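# Close the cream gift box drawer, box flat

## Task

Slide the drawer of the cream gift box fully closed, with the box left flat on the table in its original spot next to the mint gift box; disturb nothing else much, and finish with neither hand holding any box or earring.

## Robot and tools

Robot: two arms, left_arm and right_arm, each ending in a five-finger hand (left_arm has a left hand, right_arm a mirrored right hand). Scene frame: origin at table-top height midway between the arms, +x out over the table, +z up, left_arm on the +y side (image sides may differ). Measured bases: left_arm at (-0.021, +0.311, +0.001) m, right_arm at (-0.027, -0.281, +0.034) m. A post stands behind the arms.

Hand point: a spot 0.05 m in front of the palm, 0.15 m from the wrist face. Its +z runs along straight fingers, +y out of the palm, +x across the palm away from the thumb on the right hand (toward the thumb on the left hand). Straight fingertips reach 0.06-0.07 m past it along +z and sit 0.06 m behind it along -y. A wrist bracket on the little-finger side can strike objects.

The 28-number row (every value in [-1, 1], always all 28 even if one arm moves): left dx, dy, dz, rx, ry, rz; left little, ring, middle, index, thumb_bend, thumb_turn, force_limit, speed; then the same 14 for the right arm. Pose numbers are offsets, not poses: they are measured from that arm's Hand target as it was when the action (or move) began, along scene-frame axes, with 1.0 = 0.6 m of translation or 180 degrees; rx, ry, rz form one rotation vector, turned about the Hand target position. Rows within one action all count from the same start, not from each other; a repeated offset moves further. Six zeros ask nothing new of an arm. Finger numbers are targets: +1 open/straight, -1 closed/curled; thumb_turn +1 beside the palm, -1 across in front of it. force_limit maps -1..+1 to about 0..10 N (0..15 N for the two thumb motors). speed rises from near zero at -1 to full at +0.48 and stays full above. For a soft grip close with speed at -0.94 or below. To keep a hand unchanged, resend the eight hand numbers of its last executed row (or, if none yet, its hand_measured plus hand_force_limit and hand_speed). With the thumb turned in, the hand can wrap items about 0.035-0.065 m thick.

Tools:
- execute_actions(actions, cameras): actions is a list of actions; each action is a list of up to 15 rows, one per 1/30 s step; a short action holds its final row to step 15. cameras lists camera names, ["all"], or []; images come only when actions is empty or cameras asks.
- move(target, speed, blend, blocking, cameras): target is one 28-number row or a list of up to 15 rows, each an offset from the same starting Hand targets (not from the prior row). speed is m/s, 0.002 to 2.9 (default 0.25), one value or one per target; rotation is capped at twice that in rad/s. blend in metres rounds corners (0 = stop at each). blocking=false returns after about 0.5 s while motion continues. The whole move is capped at 10 s; paths are straight and do not avoid obstacles or the other arm.
- wait(seconds): 0 to 3600, lets the scene run.
- stop(): brakes a running move.
- zoom_image(camera, region): region [x0, y0, x1, y1] in pixels, at most 504 by 504, from the latest image of that camera.
- show_instructions(): shows reference pages.
- finished_scene(scene): ends the scene for good; scene is 1.
Cameras: cam_head_left, cam_head_right, cam_high, cam_left_wrist, cam_right_wrist, each 896x504.

Results: end_effector_position (m) and end_effector_quat_wxyz in the scene frame, approximate by up to a few cm. Hand target is the last commanded pose after clipping; the next offsets start there, and the hand often rests somewhat short of it. Commanded orientation is clipped to within 32 degrees of the measured one each step. hand_measured, hand_stopped_by (moving, target, force, stalled, fault) and hand_load_n (fingertip load in N, positive pushing open) follow the six-motor order. A dropped grip shows as load falling near 0. A move adds a 'move:' line: done, off_target, moving, held or fault, plus limits such as paced or held. Joint torques, velocities and temperatures also appear; MOTOR HOT shows at 75 °C and an over-temperature fault at 90 °C folds that arm for the rest of the scene.

Cautions: push the drawer gently and slowly; a stuck arm keeps pressing until commanded back past its hand point. Avoid dropping, slamming, tipping or knocking anything, and never let an item leave the table. Keep the two hands apart; pressure between arms can fail the scene. Avoid overloading fingers, long stretched holds, and arm stops. Release any grip before finishing.

Each tool is called after "Call:" by a JSON object that holds its "fn" and its "kwargs", one argument or row to a line.

Reference images:

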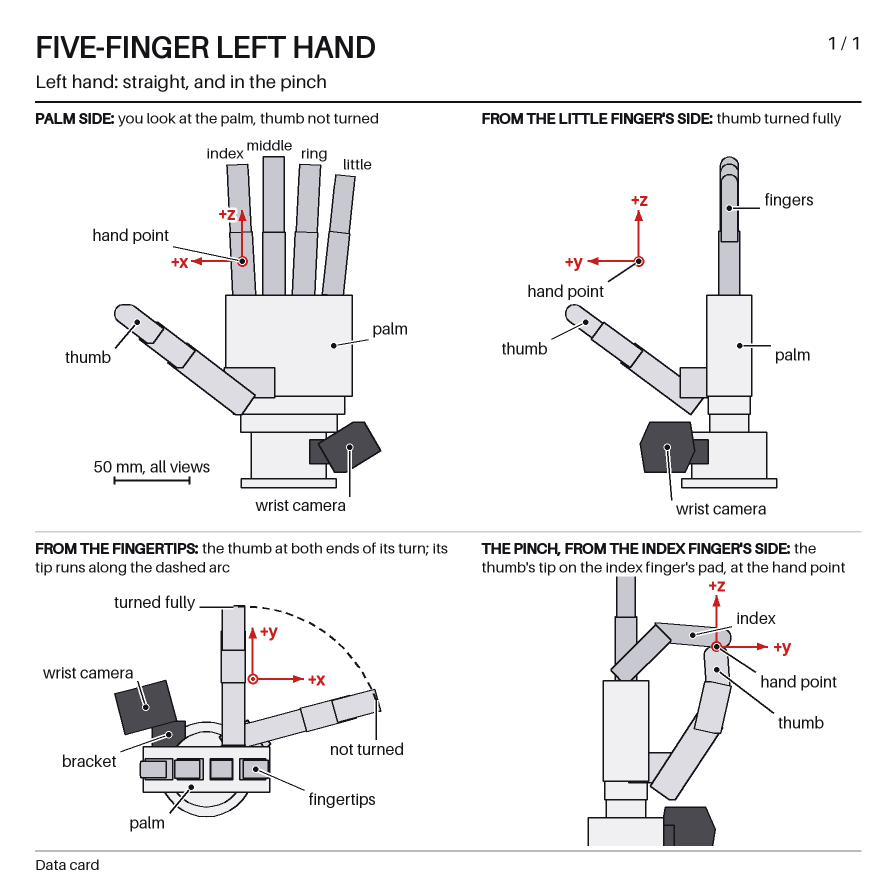

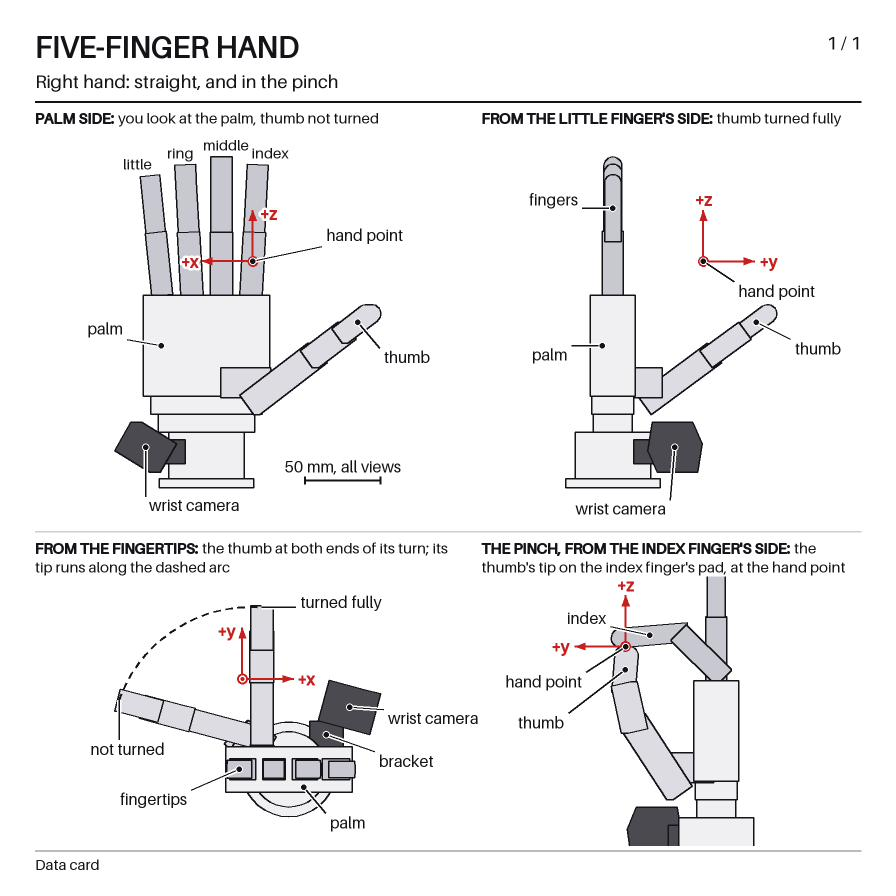

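## Session

Call:
{"fn": "execute_actions", "kwargs": {
  "actions": []
}}

Scene clock: 0.00 s.
left_arm: end_effector_position=(+0.1861, -0.0122, +0.2285) hand_measured=(+1.000, +1.000, +1.000, +1.000, +1.000, +1.000) hand_load_n=(+0.0, +0.0, +0.0, +0.5, +0.0, +0.0) hand_stopped_by=(target, target, target, target, target, target) hand_force_limit=0.00 hand_speed=-0.80 end_effector_quat_wxyz=(+0.136, -0.008, +0.667, -0.732) | right_arm: end_effector_position=(+0.1892, -0.2773, +0.2114) hand_measured=(+1.000, +1.000, +1.000, +1.000, +1.000, +1.000) hand_load_n=(+0.0, +0.0, +0.0, +0.0, +0.0, +0.0) hand_stopped_by=(target, target, target, target, target, target) hand_force_limit=0.00 hand_speed=-0.80 end_effector_quat_wxyz=(+0.114, +0.881, +0.300, +0.349)
Joint positions: left_arm=[-0.569 1.193 0.523 0.825 0.784 0.062] | right_arm=[0.721 0.711 0.799 -1.047 0.466 -1.645]
Joint velocities: within noise
Joint torques (N m): no reading
Motor temperatures (°C): left_arm=[25 27 29 35 29 30] | right_arm=[28 29 26 32 28 28]
Heat: left arm: 35 °C; right arm: 32 °C.
Hand target: left_arm +0.1864, -0.0123, +0.2308; +0.139, -0.006, +0.665, -0.734 | right_arm +0.1887, -0.2776, +0.2109; +0.114, +0.881, +0.300, +0.348

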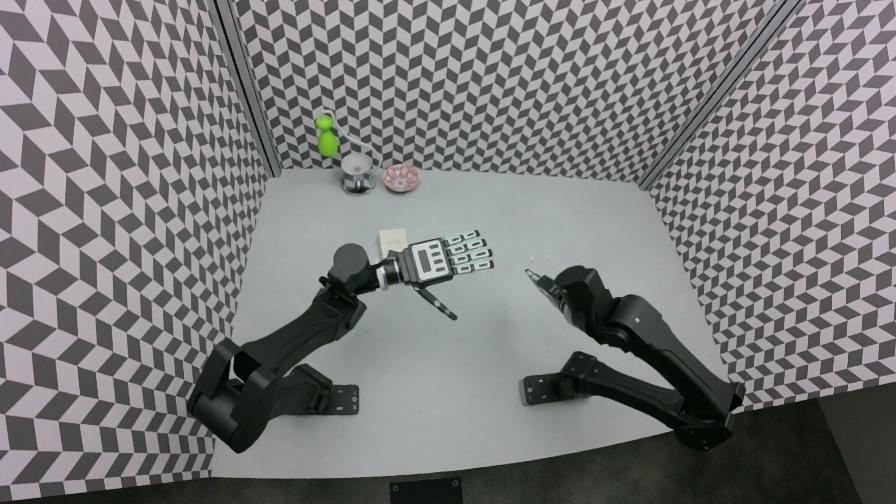

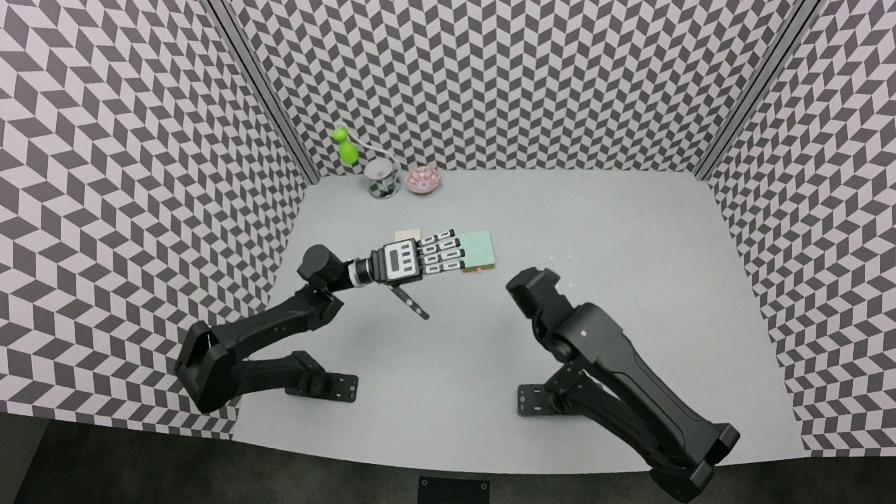

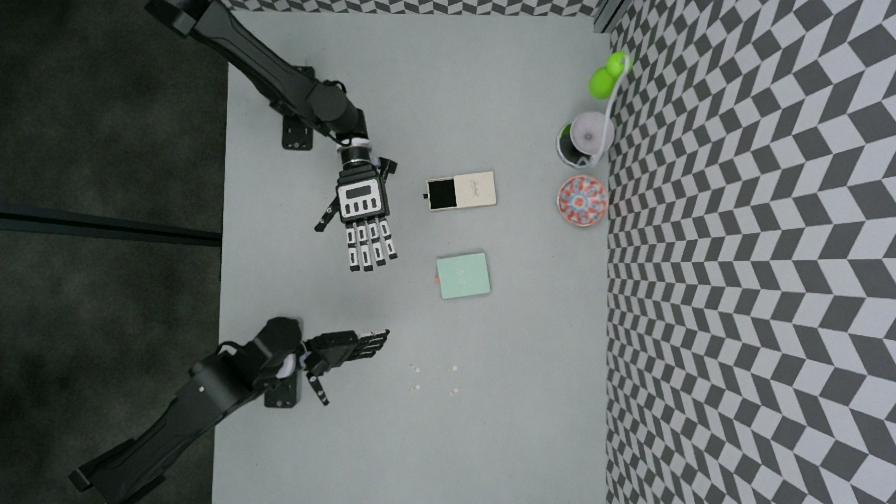

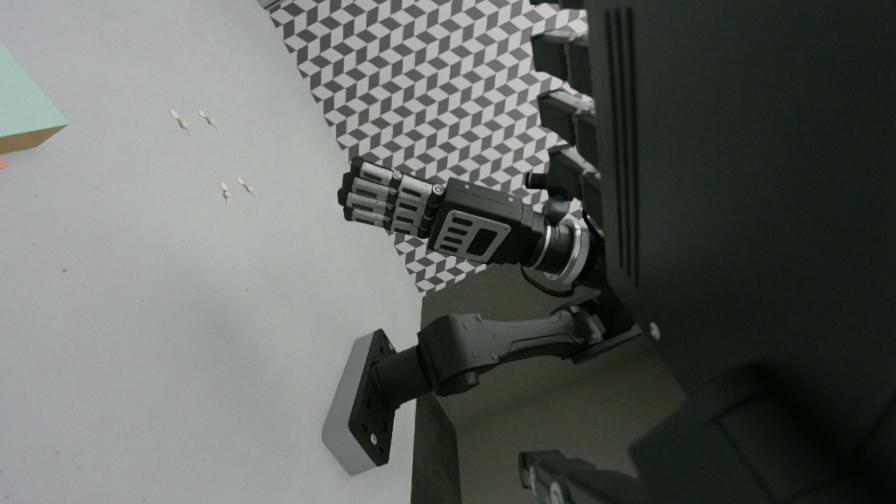

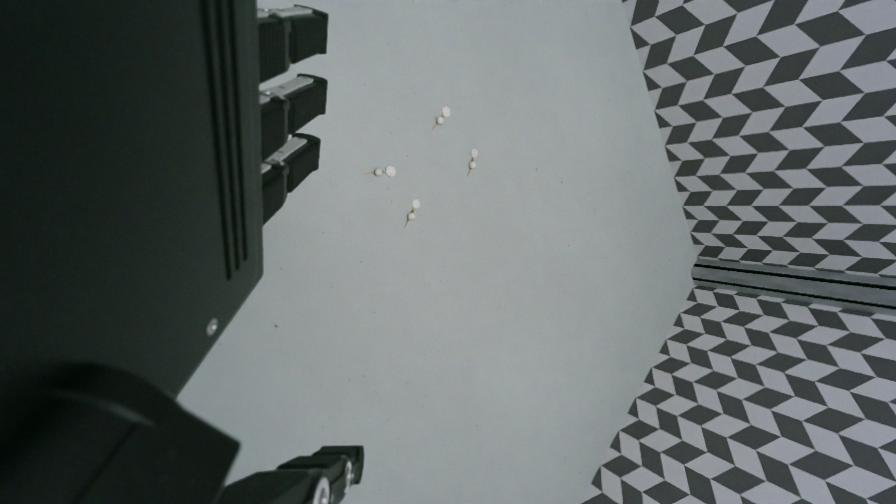

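Call:
{"fn": "zoom_image", "kwargs": {
  "camera": "cam_high",
  "region": [390, 140, 530, 320]
}}

Call:
{"fn": "zoom_image", "kwargs": {
  "camera": "cam_head_left",
  "region": [340, 200, 520, 320]
}}

Call:
{"fn": "zoom_image", "kwargs": {
  "camera": "cam_head_right",
  "region": [360, 200, 540, 320]
}}

Scaled by 2.800 from the camera's image (finer frame: 1280x720).

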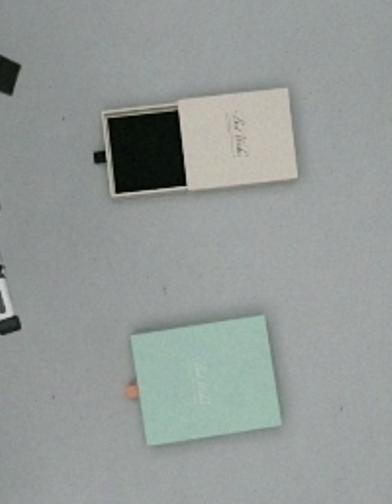

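Scaled by 2.800 from the camera's image (finer frame: 1280x720).

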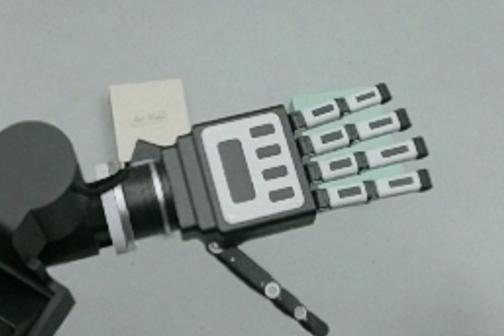

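Scaled by 2.800 from the camera's image (finer frame: 1280x720).

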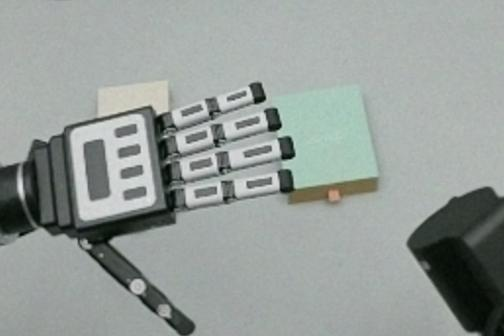

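Call:
{"fn": "move", "kwargs": {
  "target": [-0.0607, 0.187, -0.1347, 0.1377, 0.2896, 0.454, 1, 1, 1, 1, 1, 1, 0, -0.8, 0, 0, 0, 0, 0, 0, 1, 1, 1, 1, 1, 1, 0, -0.8],
  "speed": 0.3,
  "cameras": ["all"]
}}

Scene clock: 5.83 s.
left_arm: end_effector_position=(+0.1475, +0.1032, +0.1444) hand_measured=(+1.000, +1.000, +1.000, +1.000, +1.000, +1.000) hand_load_n=(+0.0, -0.5, +0.0, -0.5, +0.0, +0.0) hand_stopped_by=(target, target, target, target, target, target) hand_force_limit=0.00 hand_speed=-0.80 end_effector_quat_wxyz=(-0.283, +0.685, -0.623, +0.250) | right_arm: end_effector_position=(+0.1892, -0.2773, +0.2114) hand_measured=(+1.000, +1.000, +1.000, +1.000, +1.000, +1.000) hand_load_n=(+0.0, +0.0, +0.0, +0.0, +0.0, +0.0) hand_stopped_by=(target, target, target, target, target, target) hand_force_limit=0.00 hand_speed=-0.80 end_effector_quat_wxyz=(+0.114, +0.881, +0.300, +0.349)
Joint positions: left_arm=[-1.187 1.238 1.11 -1.196 -0.742 -1.201] | right_arm=[0.721 0.711 0.799 -1.047 0.466 -1.645]
Joint torques (N m): left_arm=[-0.32 -2.76 7.5 0.63 -0.61 -0.15] | right_arm=[0.01 0.06 5.72 1.47 0.34 0.01]
Heat: left arm: 35 °C; right arm: 32 °C.
Hand target: left_arm +0.1500, +0.0998, +0.1501; -0.284, +0.686, -0.618, +0.256 | right_arm +0.1887, -0.2776, +0.2109; +0.114, +0.881, +0.300, +0.348
Off the commanded pose: left_arm 0.007 m, 1 deg | right_arm 0.001 m, 0 deg.
move: done

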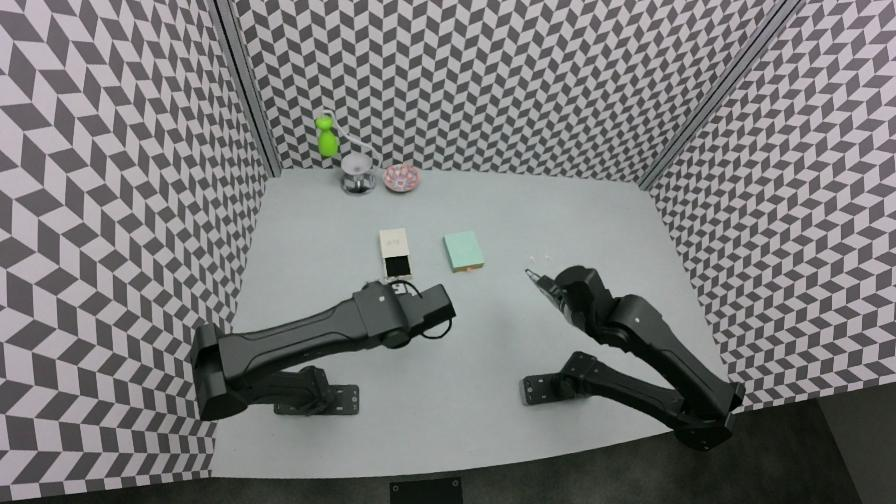

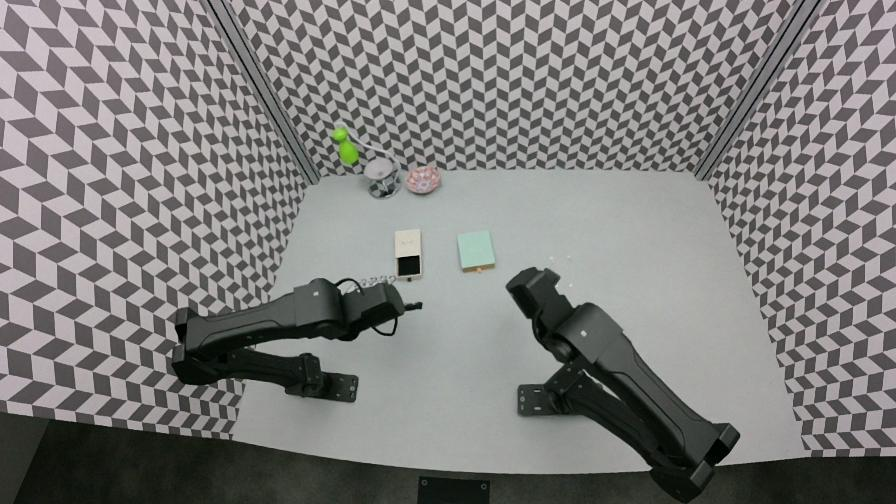

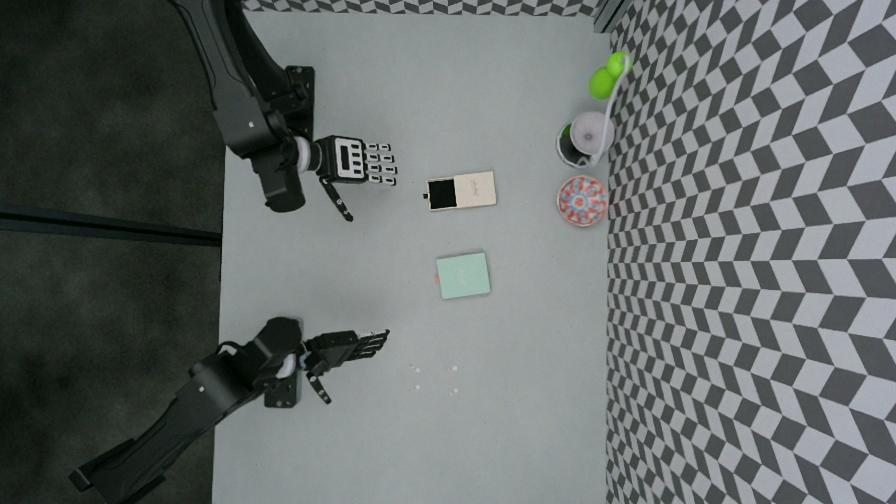

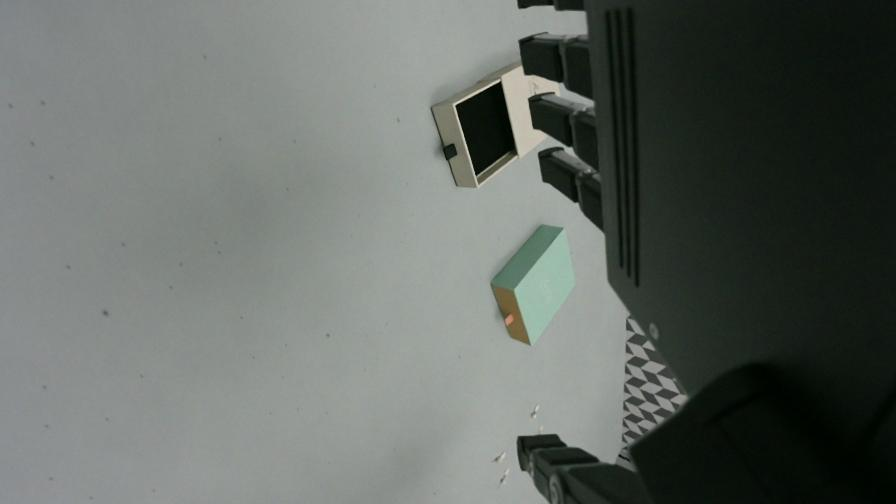

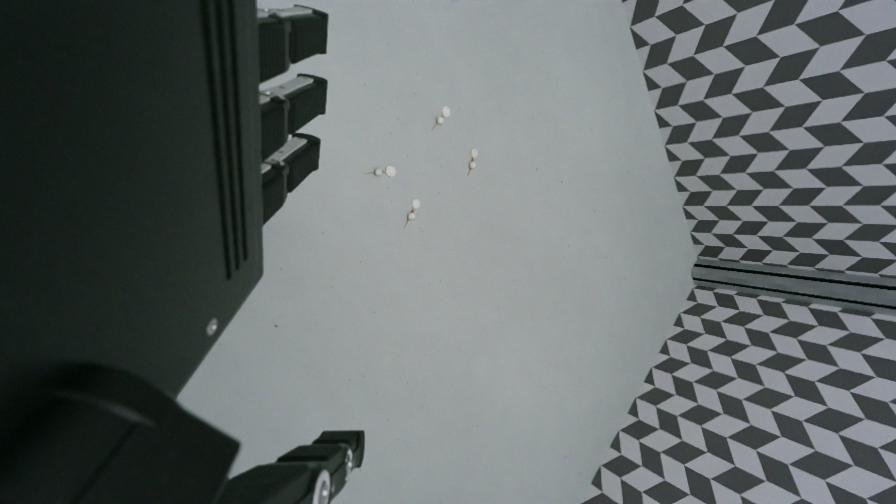

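Call:
{"fn": "zoom_image", "kwargs": {
  "camera": "cam_high",
  "region": [300, 120, 510, 320]
}}

Call:
{"fn": "zoom_image", "kwargs": {
  "camera": "cam_left_wrist",
  "region": [420, 50, 600, 210]
}}

Call:
{"fn": "zoom_image", "kwargs": {
  "camera": "cam_head_right",
  "region": [340, 200, 520, 320]
}}

Scaled by 2.400 from the camera's image (finer frame: 1280x720).

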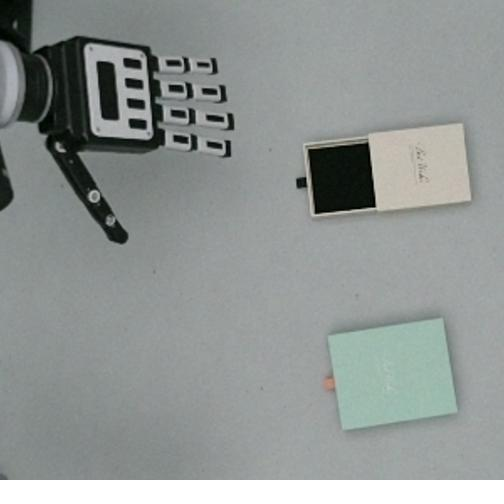

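Scaled by 2.800 from the camera's image (finer frame: 1280x720).

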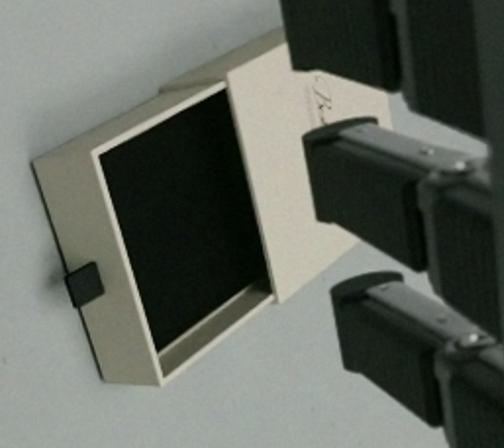

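Scaled by 2.800 from the camera's image (finer frame: 1280x720).

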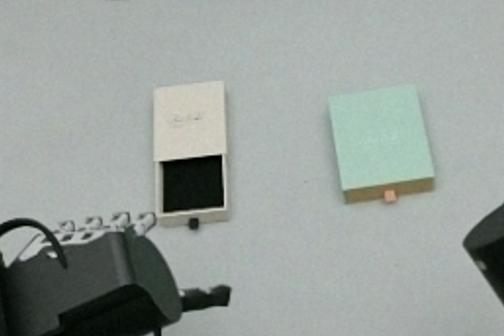

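Call:
{"fn": "move", "kwargs": {
  "target": [0.0367, -0.0463, -0.1668, 0, 0, 0, -1, 1, -1, 1, 1, 1, 0, -0.5, 0, 0, 0, 0, 0, 0, 1, 1, 1, 1, 1, 1, 0, -0.8],
  "speed": 0.2,
  "cameras": ["all"]
}}

Scene clock: 8.00 s.
left_arm: end_effector_position=(+0.1713, +0.0664, +0.0586) hand_measured=(-1.000, +1.000, -1.000, +1.000, +1.000, +1.000) hand_load_n=(+0.0, +0.0, +0.0, +0.0, +0.0, +0.0) hand_stopped_by=(target, target, target, target, target, target) hand_force_limit=0.00 hand_speed=-0.50 end_effector_quat_wxyz=(-0.279, +0.687, -0.615, +0.266) | right_arm: end_effector_position=(+0.1892, -0.2773, +0.2114) hand_measured=(+1.000, +1.000, +1.000, +1.000, +1.000, +1.000) hand_load_n=(+0.0, +0.0, +0.0, +0.0, +0.0, +0.0) hand_stopped_by=(target, target, target, target, target, target) hand_force_limit=0.00 hand_speed=-0.80 end_effector_quat_wxyz=(+0.114, +0.881, +0.300, +0.349)
Joint positions: left_arm=[-1.156 1.4 0.87 -0.732 -0.743 -1.162] | right_arm=[0.721 0.711 0.799 -1.047 0.466 -1.645]
Joint torques (N m): left_arm=[0.88 -4.03 4.14 0.88 -0.45 0.05] | right_arm=[0.05 0.02 5.7 1.47 0.33 0.02]
Heat: left arm: 35 °C; right arm: 32 °C.
Hand target: left_arm +0.1720, +0.0721, +0.0499; -0.284, +0.686, -0.618, +0.256 | right_arm +0.1887, -0.2776, +0.2109; +0.114, +0.881, +0.300, +0.348
Off the commanded pose: left_arm 0.010 m, 1 deg | right_arm 0.001 m, 0 deg.
move: done

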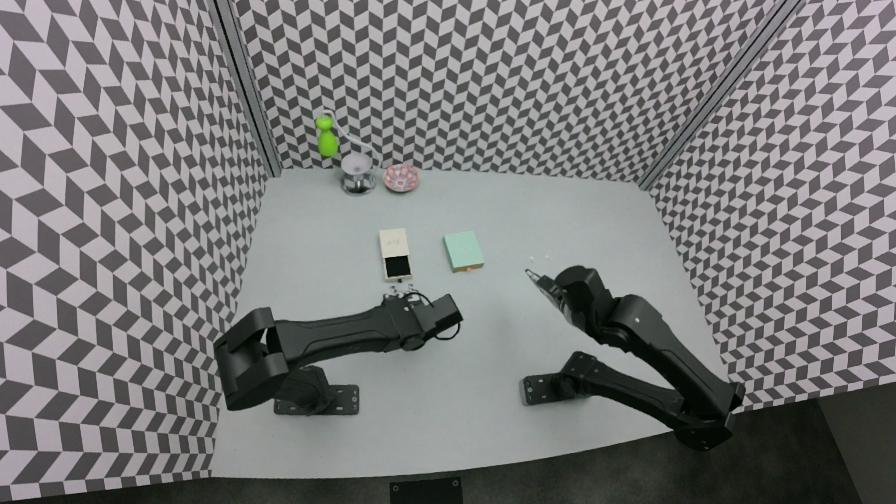

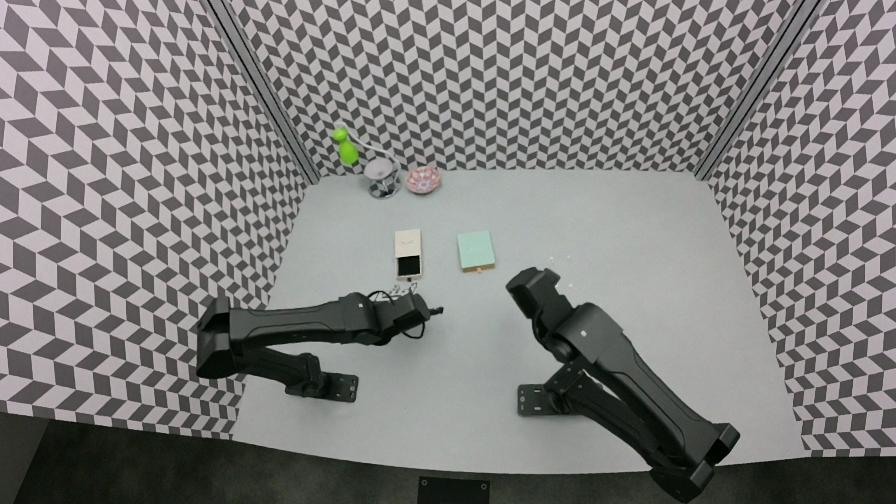

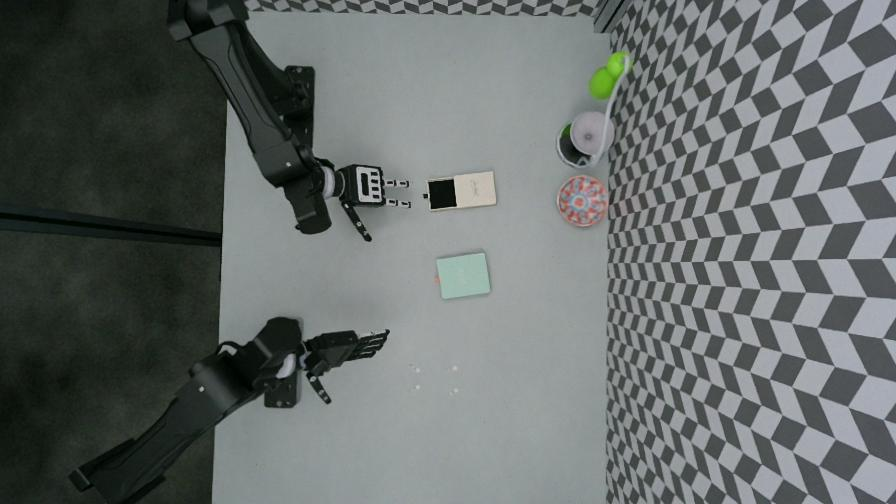

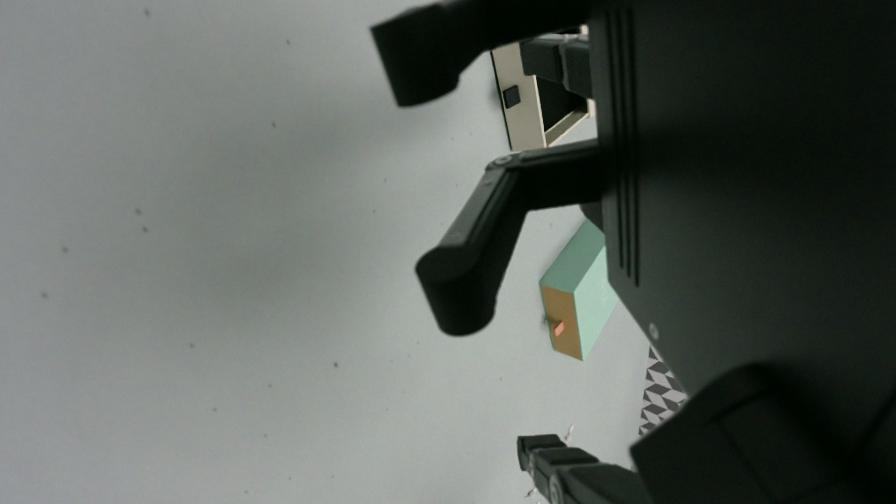

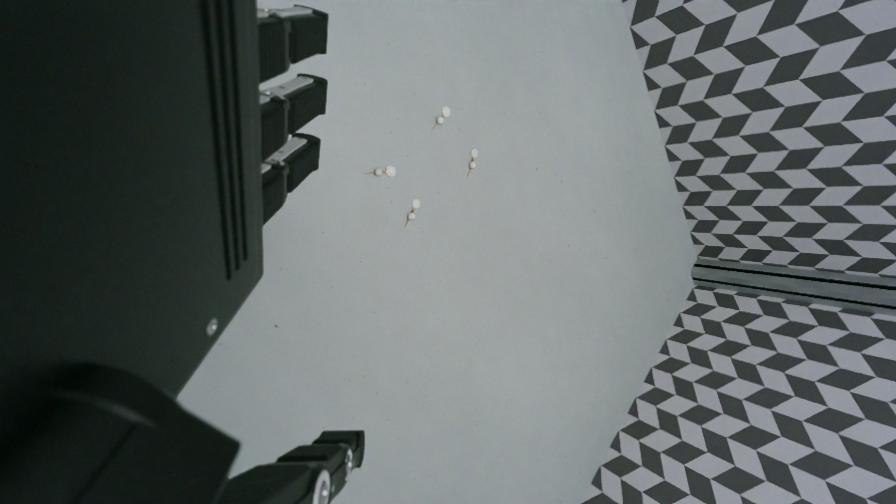

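Call:
{"fn": "zoom_image", "kwargs": {
  "camera": "cam_high",
  "region": [370, 140, 510, 240]
}}

Call:
{"fn": "zoom_image", "kwargs": {
  "camera": "cam_head_right",
  "region": [350, 220, 470, 310]
}}

Call:
{"fn": "zoom_image", "kwargs": {
  "camera": "cam_left_wrist",
  "region": [360, 0, 620, 180]
}}

Scaled by 3.600 from the camera's image (finer frame: 1280x720).

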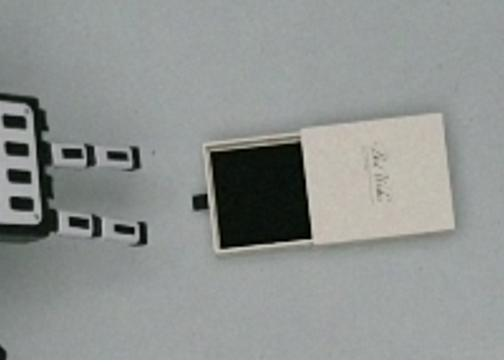

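Scaled by 4.200 from the camera's image (finer frame: 1280x720).

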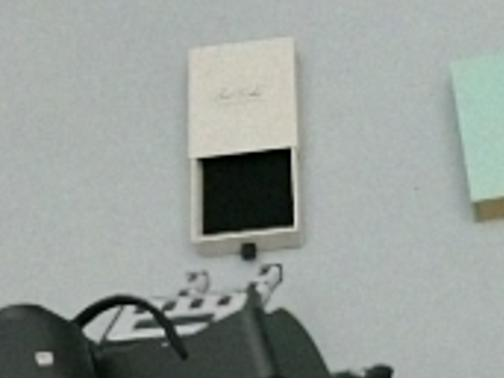

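Scaled by 1.938 from the camera's image (finer frame: 1280x720).

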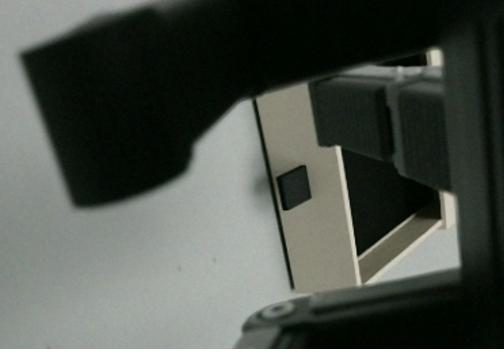

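Call:
{"fn": "move", "kwargs": {
  "target": [0.0, 0.0, -0.05, 0, 0, 0, -1, 1, -1, 1, 1, 1, 0, -0.5, 0, 0, 0, 0, 0, 0, 1, 1, 1, 1, 1, 1, 0, -0.8],
  "speed": 0.1,
  "cameras": ["all"]
}}

Call:
{"fn": "zoom_image", "kwargs": {
  "camera": "cam_left_wrist",
  "region": [360, 0, 620, 180]
}}

Call:
{"fn": "zoom_image", "kwargs": {
  "camera": "cam_high",
  "region": [370, 140, 510, 240]
}}

Scene clock: 9.63 s.
left_arm: end_effector_position=(+0.1711, +0.0668, +0.0270) hand_measured=(-1.000, +1.000, -1.000, +1.000, +1.000, +1.000) hand_load_n=(+0.5, +0.0, +0.0, +0.0, +0.0, +0.0) hand_stopped_by=(target, target, target, target, target, target) hand_force_limit=0.00 hand_speed=-0.50 end_effector_quat_wxyz=(-0.280, +0.687, -0.616, +0.265) | right_arm: end_effector_position=(+0.1892, -0.2773, +0.2114) hand_measured=(+1.000, +1.000, +1.000, +1.000, +1.000, +1.000) hand_load_n=(+0.0, +0.0, +0.0, +0.0, +0.0, +0.0) hand_stopped_by=(target, target, target, target, target, target) hand_force_limit=0.00 hand_speed=-0.80 end_effector_quat_wxyz=(+0.114, +0.881, +0.300, +0.349)
Joint positions: left_arm=[-1.156 1.45 0.779 -0.596 -0.743 -1.162] | right_arm=[0.721 0.711 0.799 -1.047 0.466 -1.645]
Joint torques (N m): left_arm=[0.91 -4.25 4.14 0.9 -0.47 0.05] | right_arm=[0.01 0.03 5.71 1.46 0.34 0.01]
Heat: left arm: 35 °C; right arm: 32 °C.
Hand target: left_arm +0.1720, +0.0721, +0.0199; -0.284, +0.687, -0.618, +0.256 | right_arm +0.1887, -0.2776, +0.2109; +0.114, +0.881, +0.300, +0.348
Off the commanded pose: left_arm 0.009 m, 1 deg | right_arm 0.001 m, 0 deg.
move: done

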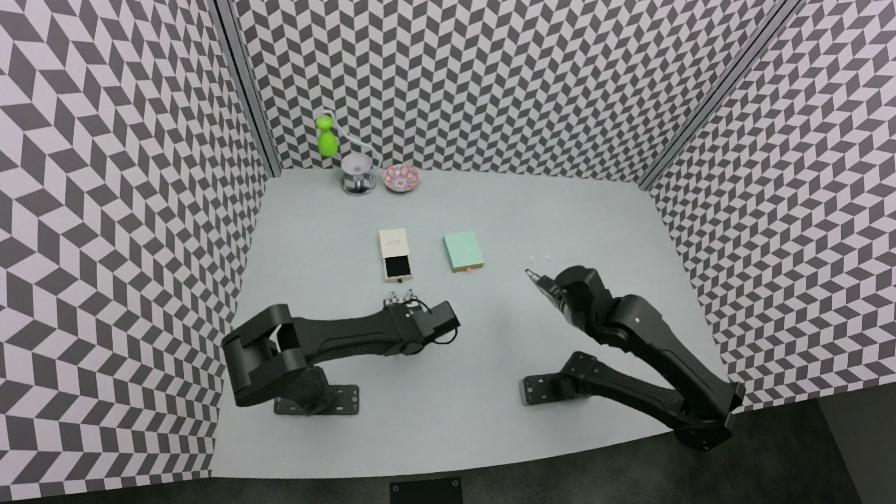

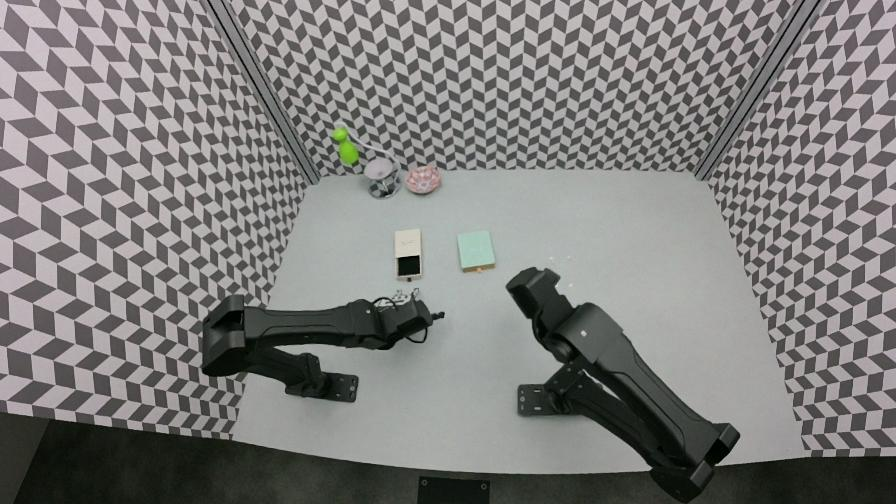

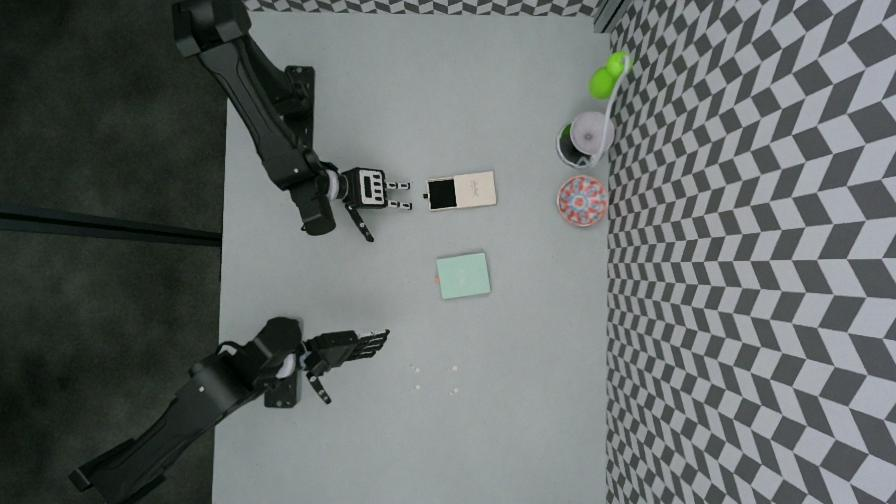

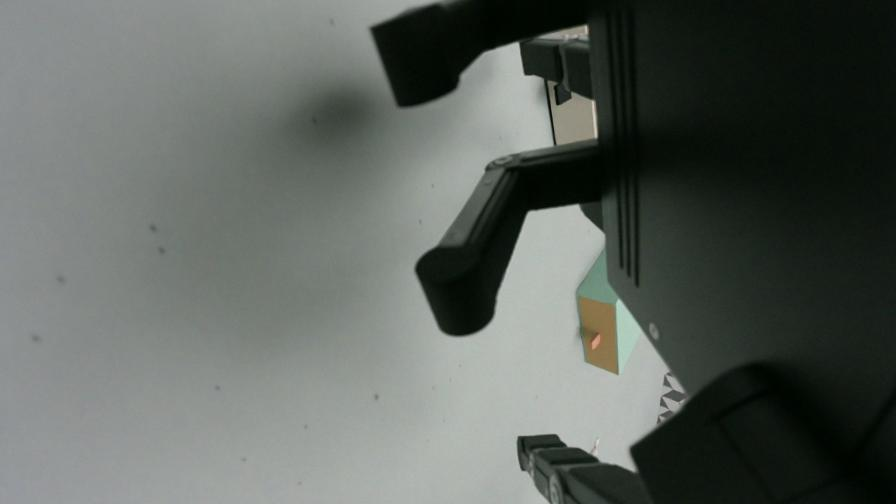

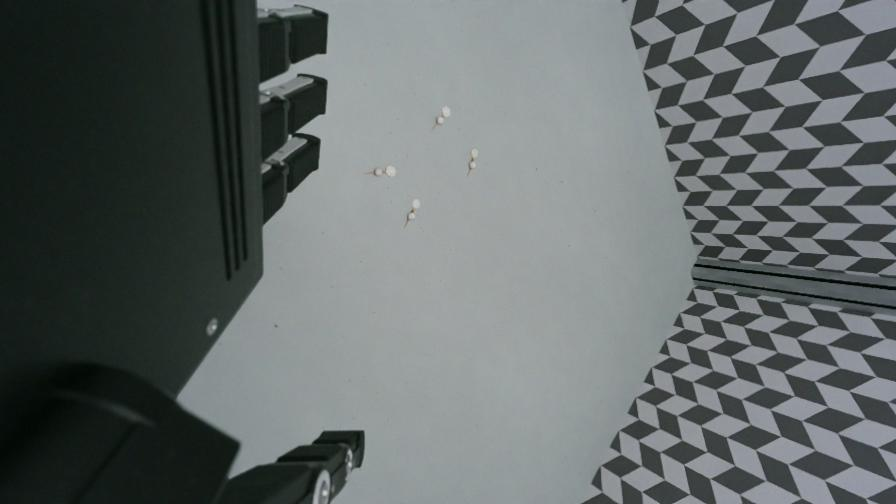

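Scaled by 1.938 from the camera's image (finer frame: 1280x720).

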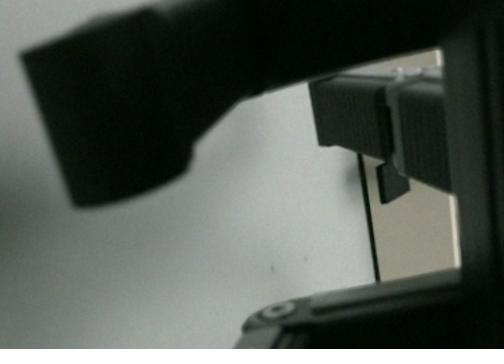

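Scaled by 3.600 from the camera's image (finer frame: 1280x720).

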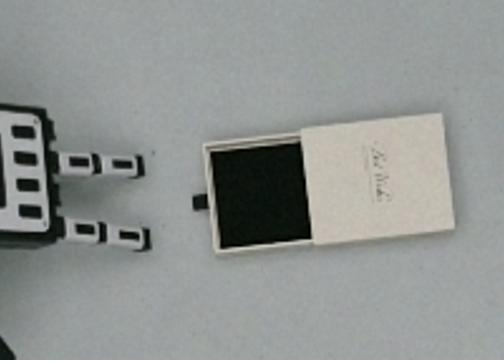

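Call:
{"fn": "move", "kwargs": {
  "target": [
    [0.0, 0.0, -0.02, 0, 0, 0, -1, 1, -1, 1, 1, 1, 0, -0.5, 0, 0, 0, 0, 0, 0, 1, 1, 1, 1, 1, 1, 0, -0.8],
    [0.0745, 0.0085, -0.02, 0, 0, 0, -1, 1, -1, 1, 1, 1, 0, -0.5, 0, 0, 0, 0, 0, 0, 1, 1, 1, 1, 1, 1, 0, -0.8]
  ],
  "speed": [0.06, 0.04],
  "cameras": ["cam_high", "cam_left_wrist", "cam_head_right", "cam_head_left"]
}}

Call:
{"fn": "zoom_image", "kwargs": {
  "camera": "cam_high",
  "region": [370, 140, 510, 240]
}}

Call:
{"fn": "zoom_image", "kwargs": {
  "camera": "cam_left_wrist",
  "region": [360, 0, 620, 180]
}}

Scene clock: 12.37 s.
left_arm: end_effector_position=(+0.2145, +0.0789, +0.0104) hand_measured=(-1.000, +1.000, -1.000, +1.000, +1.000, +1.000) hand_load_n=(+0.0, +0.0, +0.0, +0.0, +0.0, +0.0) hand_stopped_by=(target, target, target, target, target, target) hand_force_limit=0.00 hand_speed=-0.50 end_effector_quat_wxyz=(-0.288, +0.686, -0.617, +0.257) | right_arm: end_effector_position=(+0.1892, -0.2773, +0.2114) hand_measured=(+1.000, +1.000, +1.000, +1.000, +1.000, +1.000) hand_load_n=(+0.0, +0.0, -0.5, +0.0, +0.0, +0.0) hand_stopped_by=(target, target, target, target, target, target) hand_force_limit=0.00 hand_speed=-0.80 end_effector_quat_wxyz=(+0.114, +0.881, +0.300, +0.349)
Joint positions: left_arm=[-0.986 1.511 0.748 -0.385 -0.693 -0.953] | right_arm=[0.721 0.711 0.799 -1.047 0.466 -1.645]
Joint torques (N m): left_arm=[0.8 -4.57 5.55 1.08 -0.31 0.06] | right_arm=[0.01 0.08 5.7 1.47 0.33 0.02]
Heat: left arm: 35 °C; right arm: 33 °C.
Hand target: left_arm +0.2166, +0.0773, +0.0079; -0.284, +0.686, -0.618, +0.256 | right_arm +0.1887, -0.2776, +0.2109; +0.114, +0.881, +0.300, +0.348
Off the commanded pose: left_arm 0.004 m, 0 deg | right_arm 0.001 m, 0 deg.
move: done
Images, in order (width x height): cam_head_left 896x504, cam_head_right 896x504, cam_high 896x504, cam_left_wrist 896x504.

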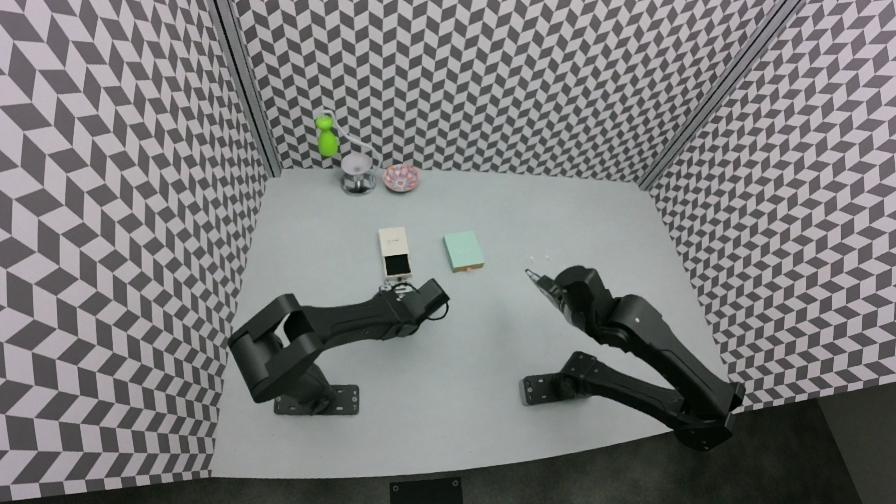

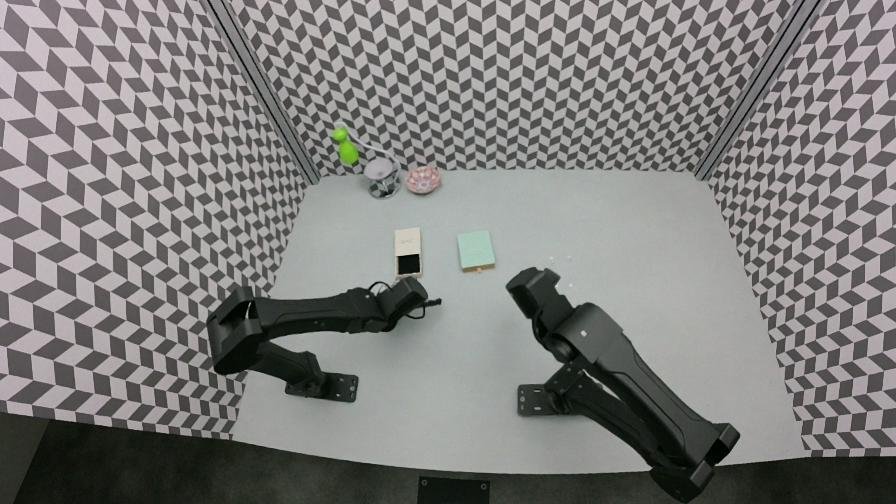

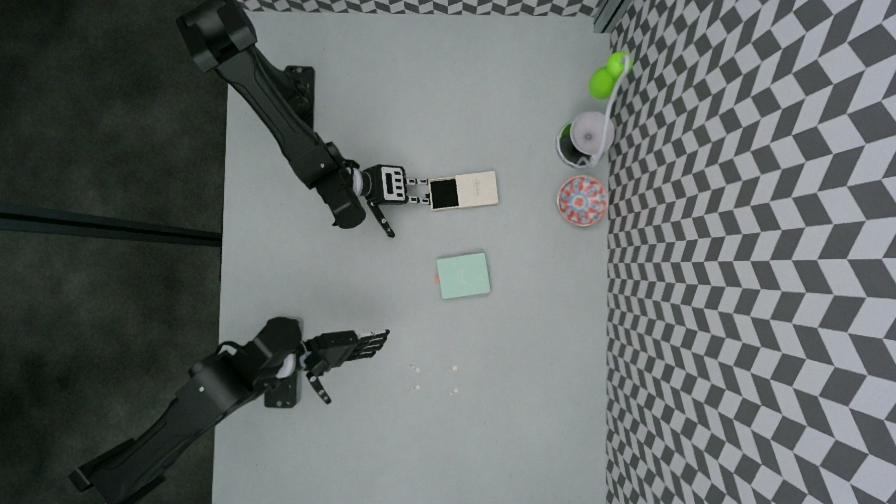

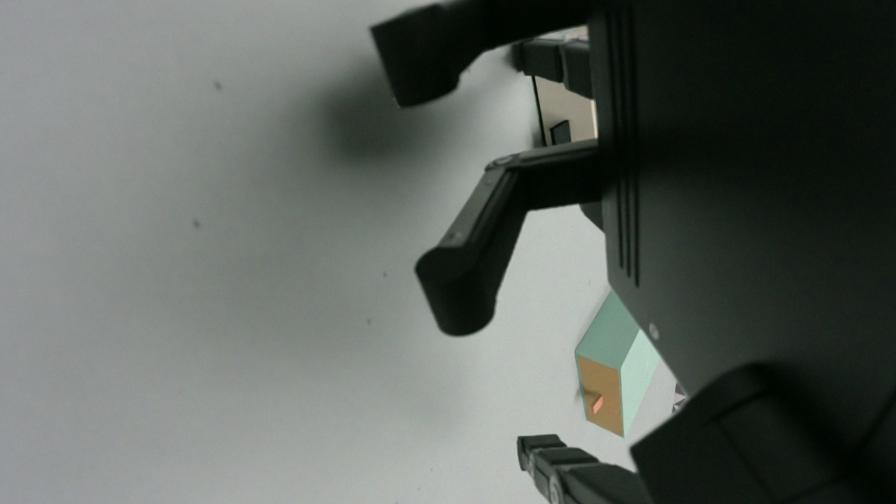

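Scaled by 3.600 from the camera's image (finer frame: 1280x720).

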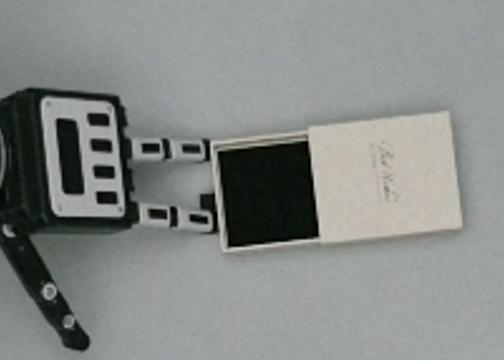

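Scaled by 1.938 from the camera's image (finer frame: 1280x720).

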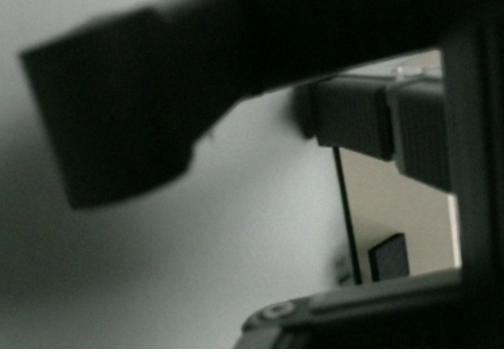

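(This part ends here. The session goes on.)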